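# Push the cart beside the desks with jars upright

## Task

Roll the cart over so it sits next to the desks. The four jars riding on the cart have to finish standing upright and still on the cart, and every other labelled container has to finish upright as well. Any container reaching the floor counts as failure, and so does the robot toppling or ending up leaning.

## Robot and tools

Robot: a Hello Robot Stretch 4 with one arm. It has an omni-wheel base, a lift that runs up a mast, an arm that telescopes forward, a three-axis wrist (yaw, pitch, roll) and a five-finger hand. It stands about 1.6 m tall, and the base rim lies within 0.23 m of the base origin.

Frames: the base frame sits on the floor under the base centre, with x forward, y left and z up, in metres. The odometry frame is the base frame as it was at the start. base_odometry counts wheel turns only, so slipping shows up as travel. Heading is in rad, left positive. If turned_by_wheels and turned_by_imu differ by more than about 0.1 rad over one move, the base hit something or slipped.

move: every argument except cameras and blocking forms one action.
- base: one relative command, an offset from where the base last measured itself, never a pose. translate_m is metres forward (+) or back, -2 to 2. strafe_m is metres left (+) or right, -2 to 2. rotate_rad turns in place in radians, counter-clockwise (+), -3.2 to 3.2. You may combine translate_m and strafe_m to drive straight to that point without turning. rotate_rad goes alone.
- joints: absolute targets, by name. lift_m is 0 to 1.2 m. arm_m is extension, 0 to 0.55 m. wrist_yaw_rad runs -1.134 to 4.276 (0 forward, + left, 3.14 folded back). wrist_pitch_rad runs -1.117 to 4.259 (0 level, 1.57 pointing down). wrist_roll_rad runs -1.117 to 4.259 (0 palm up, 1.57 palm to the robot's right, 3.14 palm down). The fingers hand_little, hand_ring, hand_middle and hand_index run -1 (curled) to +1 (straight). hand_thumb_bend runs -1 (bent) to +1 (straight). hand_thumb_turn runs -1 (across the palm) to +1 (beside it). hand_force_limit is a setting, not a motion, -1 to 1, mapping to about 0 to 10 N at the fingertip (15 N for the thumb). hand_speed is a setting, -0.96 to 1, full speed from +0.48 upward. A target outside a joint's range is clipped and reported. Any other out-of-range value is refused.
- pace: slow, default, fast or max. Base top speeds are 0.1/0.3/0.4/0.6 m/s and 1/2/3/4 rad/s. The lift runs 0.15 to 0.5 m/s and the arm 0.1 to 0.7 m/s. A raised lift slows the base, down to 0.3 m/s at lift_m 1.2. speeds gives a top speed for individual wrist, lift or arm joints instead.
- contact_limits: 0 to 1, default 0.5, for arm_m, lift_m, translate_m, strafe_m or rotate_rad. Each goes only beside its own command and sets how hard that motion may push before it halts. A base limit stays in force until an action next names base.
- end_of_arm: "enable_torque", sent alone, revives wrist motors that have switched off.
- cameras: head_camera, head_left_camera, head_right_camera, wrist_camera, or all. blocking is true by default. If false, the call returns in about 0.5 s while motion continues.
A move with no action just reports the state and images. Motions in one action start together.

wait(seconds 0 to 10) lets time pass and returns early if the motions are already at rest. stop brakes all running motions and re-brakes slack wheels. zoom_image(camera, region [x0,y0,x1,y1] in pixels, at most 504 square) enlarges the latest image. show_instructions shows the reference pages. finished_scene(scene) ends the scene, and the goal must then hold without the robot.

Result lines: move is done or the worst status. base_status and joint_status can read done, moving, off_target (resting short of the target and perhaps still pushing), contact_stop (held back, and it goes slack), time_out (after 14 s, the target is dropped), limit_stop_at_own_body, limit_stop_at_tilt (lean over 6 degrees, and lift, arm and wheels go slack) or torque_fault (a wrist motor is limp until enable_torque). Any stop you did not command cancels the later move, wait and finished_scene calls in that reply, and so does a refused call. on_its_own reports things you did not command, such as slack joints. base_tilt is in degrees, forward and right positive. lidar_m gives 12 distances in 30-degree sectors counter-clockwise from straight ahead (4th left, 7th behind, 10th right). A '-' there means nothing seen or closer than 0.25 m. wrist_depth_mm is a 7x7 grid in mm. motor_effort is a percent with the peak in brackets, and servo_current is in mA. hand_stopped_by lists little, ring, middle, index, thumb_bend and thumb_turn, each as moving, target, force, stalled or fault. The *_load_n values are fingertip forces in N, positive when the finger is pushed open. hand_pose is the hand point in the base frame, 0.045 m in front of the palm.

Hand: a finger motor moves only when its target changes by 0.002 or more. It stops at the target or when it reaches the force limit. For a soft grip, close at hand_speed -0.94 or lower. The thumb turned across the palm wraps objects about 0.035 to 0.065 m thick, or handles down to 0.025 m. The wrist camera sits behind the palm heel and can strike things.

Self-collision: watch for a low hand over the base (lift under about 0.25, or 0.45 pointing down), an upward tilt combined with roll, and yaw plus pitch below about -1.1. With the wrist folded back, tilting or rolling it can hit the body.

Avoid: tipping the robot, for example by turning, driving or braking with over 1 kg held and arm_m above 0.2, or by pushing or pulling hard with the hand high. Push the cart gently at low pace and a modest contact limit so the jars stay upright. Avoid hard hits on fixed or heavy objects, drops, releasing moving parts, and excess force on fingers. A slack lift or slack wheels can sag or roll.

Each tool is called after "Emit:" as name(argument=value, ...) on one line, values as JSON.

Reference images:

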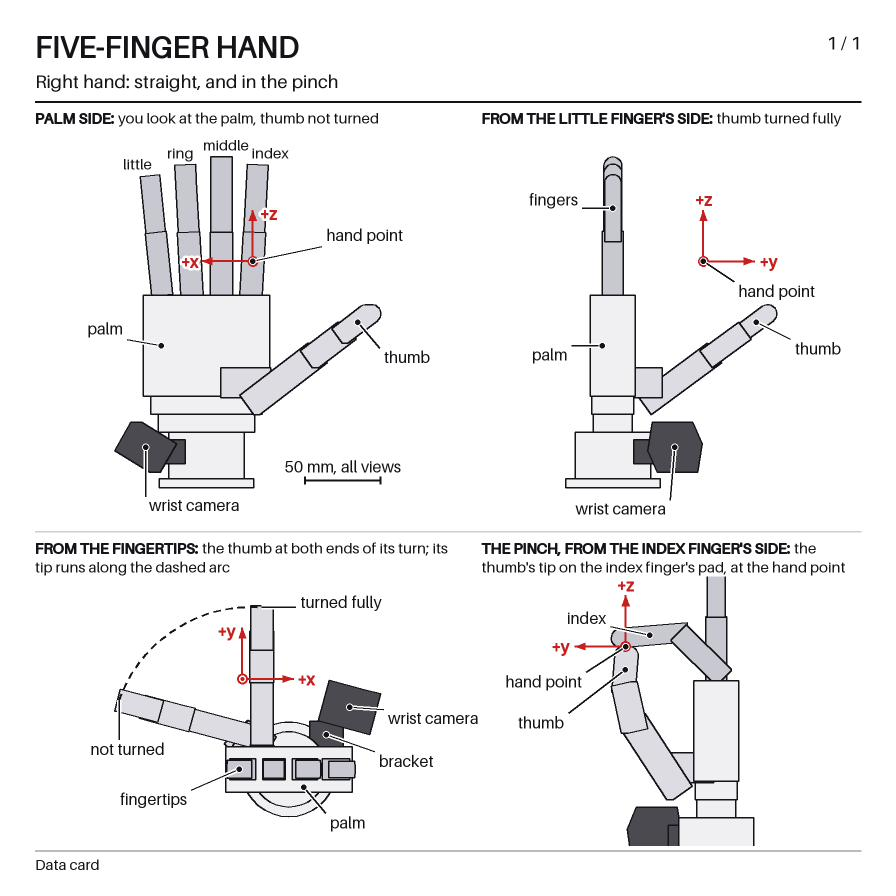

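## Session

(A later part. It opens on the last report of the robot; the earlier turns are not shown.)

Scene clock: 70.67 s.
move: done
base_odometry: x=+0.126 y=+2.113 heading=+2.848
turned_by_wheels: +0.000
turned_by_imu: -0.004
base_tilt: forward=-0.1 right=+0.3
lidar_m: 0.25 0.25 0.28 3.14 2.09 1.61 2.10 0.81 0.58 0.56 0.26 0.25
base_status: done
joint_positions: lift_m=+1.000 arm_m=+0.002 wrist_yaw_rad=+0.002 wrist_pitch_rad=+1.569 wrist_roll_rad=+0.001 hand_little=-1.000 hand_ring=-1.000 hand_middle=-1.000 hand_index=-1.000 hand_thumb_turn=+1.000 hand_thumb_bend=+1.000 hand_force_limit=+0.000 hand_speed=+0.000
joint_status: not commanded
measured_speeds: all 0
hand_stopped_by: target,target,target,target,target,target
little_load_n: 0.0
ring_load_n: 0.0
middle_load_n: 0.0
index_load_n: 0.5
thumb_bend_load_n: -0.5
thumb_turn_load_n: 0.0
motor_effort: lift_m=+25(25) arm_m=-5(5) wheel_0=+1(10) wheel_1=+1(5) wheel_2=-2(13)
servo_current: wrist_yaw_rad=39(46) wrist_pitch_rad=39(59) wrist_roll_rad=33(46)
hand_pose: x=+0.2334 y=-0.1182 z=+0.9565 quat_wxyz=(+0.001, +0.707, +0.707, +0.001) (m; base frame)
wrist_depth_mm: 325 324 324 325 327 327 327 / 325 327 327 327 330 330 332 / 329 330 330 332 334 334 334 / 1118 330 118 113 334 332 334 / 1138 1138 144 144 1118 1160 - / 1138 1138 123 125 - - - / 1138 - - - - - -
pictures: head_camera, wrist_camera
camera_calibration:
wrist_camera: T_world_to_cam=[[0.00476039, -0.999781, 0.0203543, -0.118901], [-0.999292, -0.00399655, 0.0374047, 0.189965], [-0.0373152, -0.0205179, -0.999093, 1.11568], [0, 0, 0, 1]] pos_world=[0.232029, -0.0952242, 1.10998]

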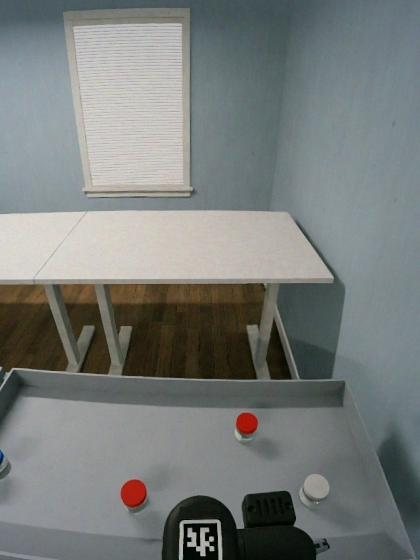

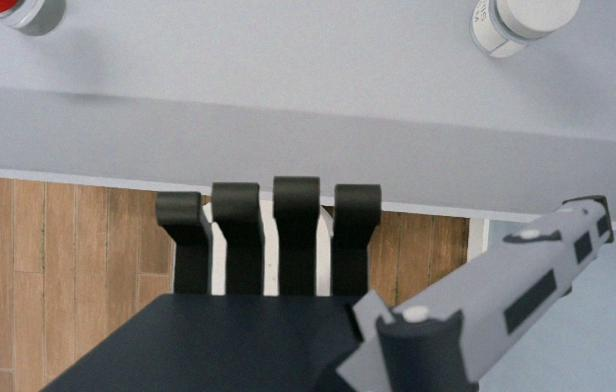

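Emit:
move(base={"translate_m": -0.05})

Emit:
move(base={"strafe_m": -0.17})

Emit:
move(base={"translate_m": 0.2}, pace="slow", cameras=["head_camera", "wrist_camera"])

Scene clock: 72.07 s.
move: done
base_odometry: x=+0.174 y=+2.098 heading=+2.847
turned_by_wheels: +0.000
turned_by_imu: -0.001
base_tilt: forward=+0.1 right=+0.1
lidar_m: 0.25 0.26 0.38 3.14 2.01 1.56 2.06 0.84 0.60 0.55 0.36 0.25
base_status: done
joint_positions: lift_m=+1.000 arm_m=+0.002 wrist_yaw_rad=+0.002 wrist_pitch_rad=+1.569 wrist_roll_rad=+0.001 hand_little=-1.000 hand_ring=-1.000 hand_middle=-1.000 hand_index=-1.000 hand_thumb_turn=+1.000 hand_thumb_bend=+1.000 hand_force_limit=+0.000 hand_speed=+0.000
joint_status: not commanded
measured_speeds: all 0
hand_stopped_by: target,target,target,target,target,target
little_load_n: 0.0
ring_load_n: 0.0
middle_load_n: 0.0
index_load_n: 0.0
thumb_bend_load_n: 0.0
thumb_turn_load_n: 0.0
motor_effort: lift_m=+24(25) arm_m=-5(5) wheel_0=-1(9) wheel_1=-2(5) wheel_2=-2(16)
servo_current: wrist_yaw_rad=39(39) wrist_pitch_rad=52(65) wrist_roll_rad=39(46)
hand_pose: x=+0.2334 y=-0.1182 z=+0.9565 quat_wxyz=(+0.001, +0.707, +0.707, +0.001) (m; base frame)
wrist_depth_mm: 324 324 327 325 325 325 330 / 325 327 329 329 329 329 332 / 1098 349 1118 330 330 332 330 / 1138 1138 119 114 1118 1118 - / 1118 1160 144 145 1160 1138 - / 1098 1118 123 125 - - - / 1138 - - - - - -
pictures: none

Scene clock: 73.90 s.
move: done
base_odometry: x=+0.223 y=+2.261 heading=+2.847
turned_by_wheels: +0.000
turned_by_imu: -0.001
base_tilt: forward=+0.1 right=+0.2
lidar_m: 0.25 0.25 0.38 3.30 2.02 1.62 1.66 0.59 0.43 0.38 0.33 0.25
base_status: done
joint_positions: lift_m=+1.000 arm_m=+0.002 wrist_yaw_rad=+0.002 wrist_pitch_rad=+1.569 wrist_roll_rad=+0.001 hand_little=-1.000 hand_ring=-1.000 hand_middle=-1.000 hand_index=-1.000 hand_thumb_turn=+1.000 hand_thumb_bend=+1.000 hand_force_limit=+0.000 hand_speed=+0.000
joint_status: not commanded
measured_speeds: all 0
hand_stopped_by: target,target,target,target,target,target
little_load_n: 0.0
ring_load_n: 0.0
middle_load_n: 0.0
index_load_n: 0.0
thumb_bend_load_n: 0.0
thumb_turn_load_n: 0.0
motor_effort: lift_m=+25(25) arm_m=-5(5) wheel_0=+0(11) wheel_1=+1(9) wheel_2=+0(8)
servo_current: wrist_yaw_rad=20(46) wrist_pitch_rad=46(52) wrist_roll_rad=33(46)
hand_pose: x=+0.2334 y=-0.1182 z=+0.9565 quat_wxyz=(+0.001, +0.707, +0.707, +0.001) (m; base frame)
wrist_depth_mm: 325 325 325 327 324 319 504 / 325 327 327 327 330 314 500 / 1118 330 329 330 329 289 500 / 1138 1118 119 114 1118 668 521 / 1138 1118 144 144 991 - - / 1138 1118 123 125 - - - / 1138 - - - - - -
pictures: none

Scene clock: 77.17 s.
move: done
base_odometry: x=+0.032 y=+2.319 heading=+2.847
turned_by_wheels: +0.000
turned_by_imu: -0.002
base_tilt: forward=+0.0 right=+0.3
lidar_m: 0.25 0.25 0.28 0.77 2.32 1.82 1.68 0.60 0.43 0.38 0.27 0.25
base_status: done
joint_positions: lift_m=+1.000 arm_m=+0.002 wrist_yaw_rad=+0.002 wrist_pitch_rad=+1.569 wrist_roll_rad=+0.001 hand_little=-1.000 hand_ring=-1.000 hand_middle=-1.000 hand_index=-1.000 hand_thumb_turn=+1.000 hand_thumb_bend=+1.000 hand_force_limit=+0.000 hand_speed=+0.000
joint_status: not commanded
measured_speeds: all 0
hand_stopped_by: target,target,target,target,target,target
little_load_n: 0.0
ring_load_n: 0.0
middle_load_n: 0.0
index_load_n: 0.0
thumb_bend_load_n: 0.0
thumb_turn_load_n: 0.0
motor_effort: lift_m=+24(25) arm_m=-5(5) wheel_0=+0(10) wheel_1=+3(7) wheel_2=-2(12)
servo_current: wrist_yaw_rad=26(52) wrist_pitch_rad=39(59) wrist_roll_rad=39(46)
hand_pose: x=+0.2334 y=-0.1182 z=+0.9565 quat_wxyz=(+0.001, +0.707, +0.707, +0.001) (m; base frame)
wrist_depth_mm: 324 322 327 325 327 325 477 / 327 327 329 329 329 329 477 / 329 330 330 330 332 329 473 / 1098 330 119 114 332 334 496 / 1118 1118 144 145 991 - - / 1160 1138 123 125 - - - / 1160 - - - - - -
pictures: head_camera, wrist_camera
camera_calibration:
wrist_camera: T_world_to_cam=[[0.00476039, -0.999781, 0.0203543, -0.118901], [-0.999292, -0.00399655, 0.0374047, 0.189965], [-0.0373152, -0.0205179, -0.999093, 1.11568], [0, 0, 0, 1]] pos_world=[0.232029, -0.0952242, 1.10998]

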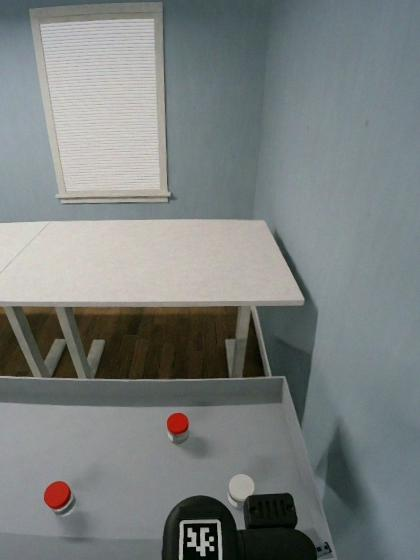

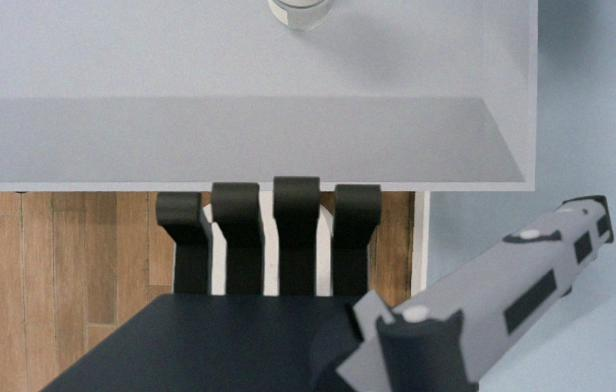

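Emit:
move(base={"translate_m": -0.03})

Emit:
move(base={"strafe_m": 0.13})

Emit:
move(base={"translate_m": 0.2}, pace="slow", cameras=["head_camera", "wrist_camera"])

Scene clock: 78.30 s.
move: done
base_odometry: x=+0.061 y=+2.311 heading=+2.847
turned_by_wheels: +0.000
turned_by_imu: +0.000
base_tilt: forward=-0.2 right=+0.3
lidar_m: 0.25 0.25 0.34 3.32 2.29 1.78 1.65 0.61 0.43 0.39 0.34 0.25
base_status: done
joint_positions: lift_m=+1.000 arm_m=+0.002 wrist_yaw_rad=+0.002 wrist_pitch_rad=+1.569 wrist_roll_rad=+0.001 hand_little=-1.000 hand_ring=-1.000 hand_middle=-1.000 hand_index=-1.000 hand_thumb_turn=+1.000 hand_thumb_bend=+1.000 hand_force_limit=+0.000 hand_speed=+0.000
joint_status: not commanded
measured_speeds: all 0
hand_stopped_by: target,target,target,target,target,target
little_load_n: 0.0
ring_load_n: 0.5
middle_load_n: 0.0
index_load_n: 0.0
thumb_bend_load_n: 0.0
thumb_turn_load_n: 0.0
motor_effort: lift_m=+25(25) arm_m=-5(5) wheel_0=-1(7) wheel_1=+0(6) wheel_2=-2(10)
servo_current: wrist_yaw_rad=46(46) wrist_pitch_rad=39(52) wrist_roll_rad=33(46)
hand_pose: x=+0.2334 y=-0.1182 z=+0.9565 quat_wxyz=(+0.001, +0.707, +0.707, +0.001) (m; base frame)
wrist_depth_mm: 324 325 325 325 327 324 477 / 327 329 327 329 329 325 455 / 329 330 329 330 330 329 480 / 1118 1118 119 114 1138 661 525 / 1138 1118 144 144 1008 - - / 1138 1118 123 125 - - - / 1118 - - - - - -
pictures: none

Scene clock: 79.93 s.
move: done
base_odometry: x=+0.023 y=+2.186 heading=+2.847
turned_by_wheels: +0.000
turned_by_imu: +0.000
base_tilt: forward=+0.1 right=+0.2
lidar_m: 0.25 0.25 0.34 3.20 2.28 1.70 2.21 0.79 0.56 0.53 0.33 0.25
base_status: done
joint_positions: lift_m=+1.000 arm_m=+0.002 wrist_yaw_rad=+0.002 wrist_pitch_rad=+1.569 wrist_roll_rad=+0.001 hand_little=-1.000 hand_ring=-1.000 hand_middle=-1.000 hand_index=-1.000 hand_thumb_turn=+1.000 hand_thumb_bend=+1.000 hand_force_limit=+0.000 hand_speed=+0.000
joint_status: not commanded
measured_speeds: all 0
hand_stopped_by: target,target,target,target,target,target
little_load_n: 0.0
ring_load_n: 0.0
middle_load_n: 0.0
index_load_n: 0.0
thumb_bend_load_n: 0.0
thumb_turn_load_n: 0.0
motor_effort: lift_m=+24(25) arm_m=-5(5) wheel_0=+2(14) wheel_1=-1(10) wheel_2=+0(7)
servo_current: wrist_yaw_rad=33(46) wrist_pitch_rad=46(59) wrist_roll_rad=33(52)
hand_pose: x=+0.2334 y=-0.1182 z=+0.9565 quat_wxyz=(+0.001, +0.707, +0.707, +0.001) (m; base frame)
wrist_depth_mm: 324 325 325 325 325 329 330 / 329 327 327 329 329 330 329 / 329 329 330 330 332 332 334 / 1098 1118 119 114 1118 1060 699 / 1118 1138 144 145 1138 1138 - / 1160 1138 123 125 - - - / 1160 - - - - - -
pictures: none

Scene clock: 83.20 s.
move: done
base_odometry: x=-0.168 y=+2.244 heading=+2.847
turned_by_wheels: +0.000
turned_by_imu: -0.002
base_tilt: forward=-0.1 right=+0.3
lidar_m: 0.25 0.25 0.29 3.11 2.52 1.91 2.21 0.77 0.56 0.53 0.30 0.25
base_status: done
joint_positions: lift_m=+1.000 arm_m=+0.002 wrist_yaw_rad=+0.002 wrist_pitch_rad=+1.569 wrist_roll_rad=+0.001 hand_little=-1.000 hand_ring=-1.000 hand_middle=-1.000 hand_index=-1.000 hand_thumb_turn=+1.000 hand_thumb_bend=+1.000 hand_force_limit=+0.000 hand_speed=+0.000
joint_status: not commanded
measured_speeds: all 0
hand_stopped_by: target,target,target,target,target,target
little_load_n: 0.0
ring_load_n: 0.0
middle_load_n: 0.0
index_load_n: 0.0
thumb_bend_load_n: 0.0
thumb_turn_load_n: 0.0
motor_effort: lift_m=+24(25) arm_m=-5(5) wheel_0=+2(12) wheel_1=+3(5) wheel_2=-3(13)
servo_current: wrist_yaw_rad=33(52) wrist_pitch_rad=46(59) wrist_roll_rad=46(46)
hand_pose: x=+0.2333 y=-0.1182 z=+0.9565 quat_wxyz=(+0.001, +0.707, +0.707, +0.001) (m; base frame)
wrist_depth_mm: 324 325 325 327 325 325 329 / 325 327 327 329 329 330 330 / 329 329 329 330 334 332 334 / 1138 329 119 114 334 1008 - / 1160 1118 144 145 1138 1118 - / 1138 1138 123 125 - - - / 1118 - - - - - -
pictures: head_camera, wrist_camera
camera_calibration:
wrist_camera: T_world_to_cam=[[0.00466159, -0.999782, 0.0203581, -0.118883], [-0.999293, -0.00389768, 0.0374036, 0.189977], [-0.0373161, -0.0205181, -0.999093, 1.11568], [0, 0, 0, 1]] pos_world=[0.232029, -0.0952245, 1.10998]

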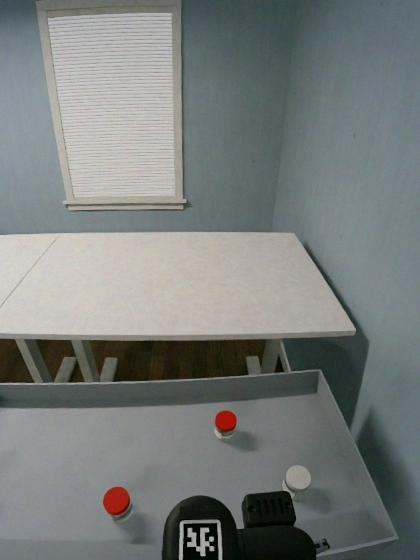

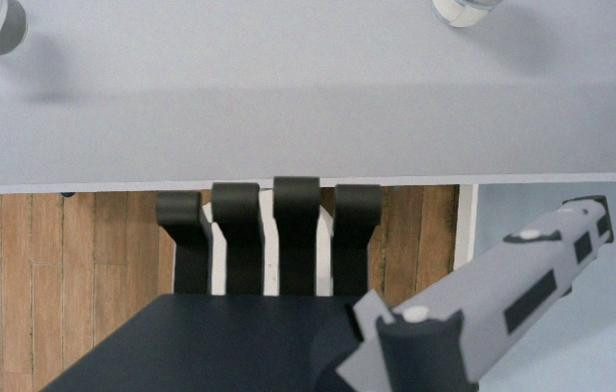

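Emit:
move(base={"translate_m": 0.015}, pace="slow")

Emit:
move(base={"translate_m": -0.15}, cameras=["head_camera"])

Scene clock: 84.40 s.
move: done
base_odometry: x=-0.182 y=+2.248 heading=+2.848
turned_by_wheels: +0.000
turned_by_imu: +0.000
base_tilt: forward=-0.2 right=+0.2
lidar_m: 0.25 0.25 0.28 3.18 2.56 1.89 2.24 0.75 0.55 0.52 0.32 0.25
base_status: done
joint_positions: lift_m=+1.000 arm_m=+0.002 wrist_yaw_rad=+0.002 wrist_pitch_rad=+1.569 wrist_roll_rad=+0.001 hand_little=-1.000 hand_ring=-1.000 hand_middle=-1.000 hand_index=-1.000 hand_thumb_turn=+1.000 hand_thumb_bend=+1.000 hand_force_limit=+0.000 hand_speed=+0.000
joint_status: not commanded
measured_speeds: all 0
hand_stopped_by: target,target,target,target,target,target
little_load_n: 0.0
ring_load_n: 0.0
middle_load_n: 0.5
index_load_n: 0.0
thumb_bend_load_n: 0.0
thumb_turn_load_n: 0.0
motor_effort: lift_m=+25(25) arm_m=-5(5) wheel_0=+3(10) wheel_1=+1(5) wheel_2=-1(12)
servo_current: wrist_yaw_rad=26(46) wrist_pitch_rad=39(59) wrist_roll_rad=33(39)
hand_pose: x=+0.2333 y=-0.1182 z=+0.9565 quat_wxyz=(+0.001, +0.707, +0.707, +0.001) (m; base frame)
wrist_depth_mm: 325 324 325 325 327 327 330 / 327 325 329 329 330 330 330 / 329 329 332 332 330 332 334 / 1118 332 119 114 332 1060 627 / 1098 1118 144 145 1138 1118 - / 1098 1118 123 125 - - - / 1138 - - - - - -
pictures: none

Scene clock: 86.23 s.
move: done
base_odometry: x=-0.039 y=+2.205 heading=+2.847
turned_by_wheels: +0.000
turned_by_imu: +0.000
base_tilt: forward=-0.1 right=+0.4
lidar_m: 0.32 0.36 0.45 3.19 2.38 1.81 2.20 0.75 0.56 0.53 0.56 0.36
base_status: done
joint_positions: lift_m=+1.000 arm_m=+0.002 wrist_yaw_rad=+0.002 wrist_pitch_rad=+1.569 wrist_roll_rad=+0.001 hand_little=-1.000 hand_ring=-1.000 hand_middle=-1.000 hand_index=-1.000 hand_thumb_turn=+1.000 hand_thumb_bend=+1.000 hand_force_limit=+0.000 hand_speed=+0.000
joint_status: not commanded
measured_speeds: all 0
hand_stopped_by: target,target,target,target,target,target
little_load_n: 0.0
ring_load_n: 0.0
middle_load_n: 0.0
index_load_n: 0.0
thumb_bend_load_n: -0.5
thumb_turn_load_n: 0.0
motor_effort: lift_m=+25(25) arm_m=-5(5) wheel_0=-1(9) wheel_1=-1(6) wheel_2=-1(13)
servo_current: wrist_yaw_rad=46(52) wrist_pitch_rad=46(65) wrist_roll_rad=26(46)
hand_pose: x=+0.2333 y=-0.1182 z=+0.9565 quat_wxyz=(+0.001, +0.707, +0.707, +0.001) (m; base frame)
wrist_depth_mm: 334 - - - 931 559 627 / 946 - - - 946 1042 647 / 1118 1098 1118 1138 1118 1042 654 / 1118 1118 119 114 1098 1042 691 / 1118 1138 144 144 1138 1138 - / 1138 1118 123 125 - - - / 1138 - - - - - -
pictures: head_camera

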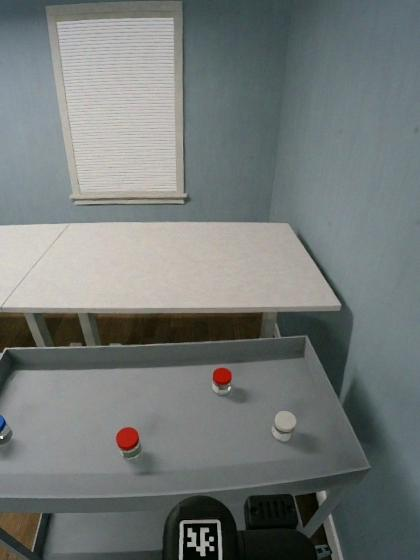

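Emit:
finished_scene(scene=3)

The scene is finished: the task was done.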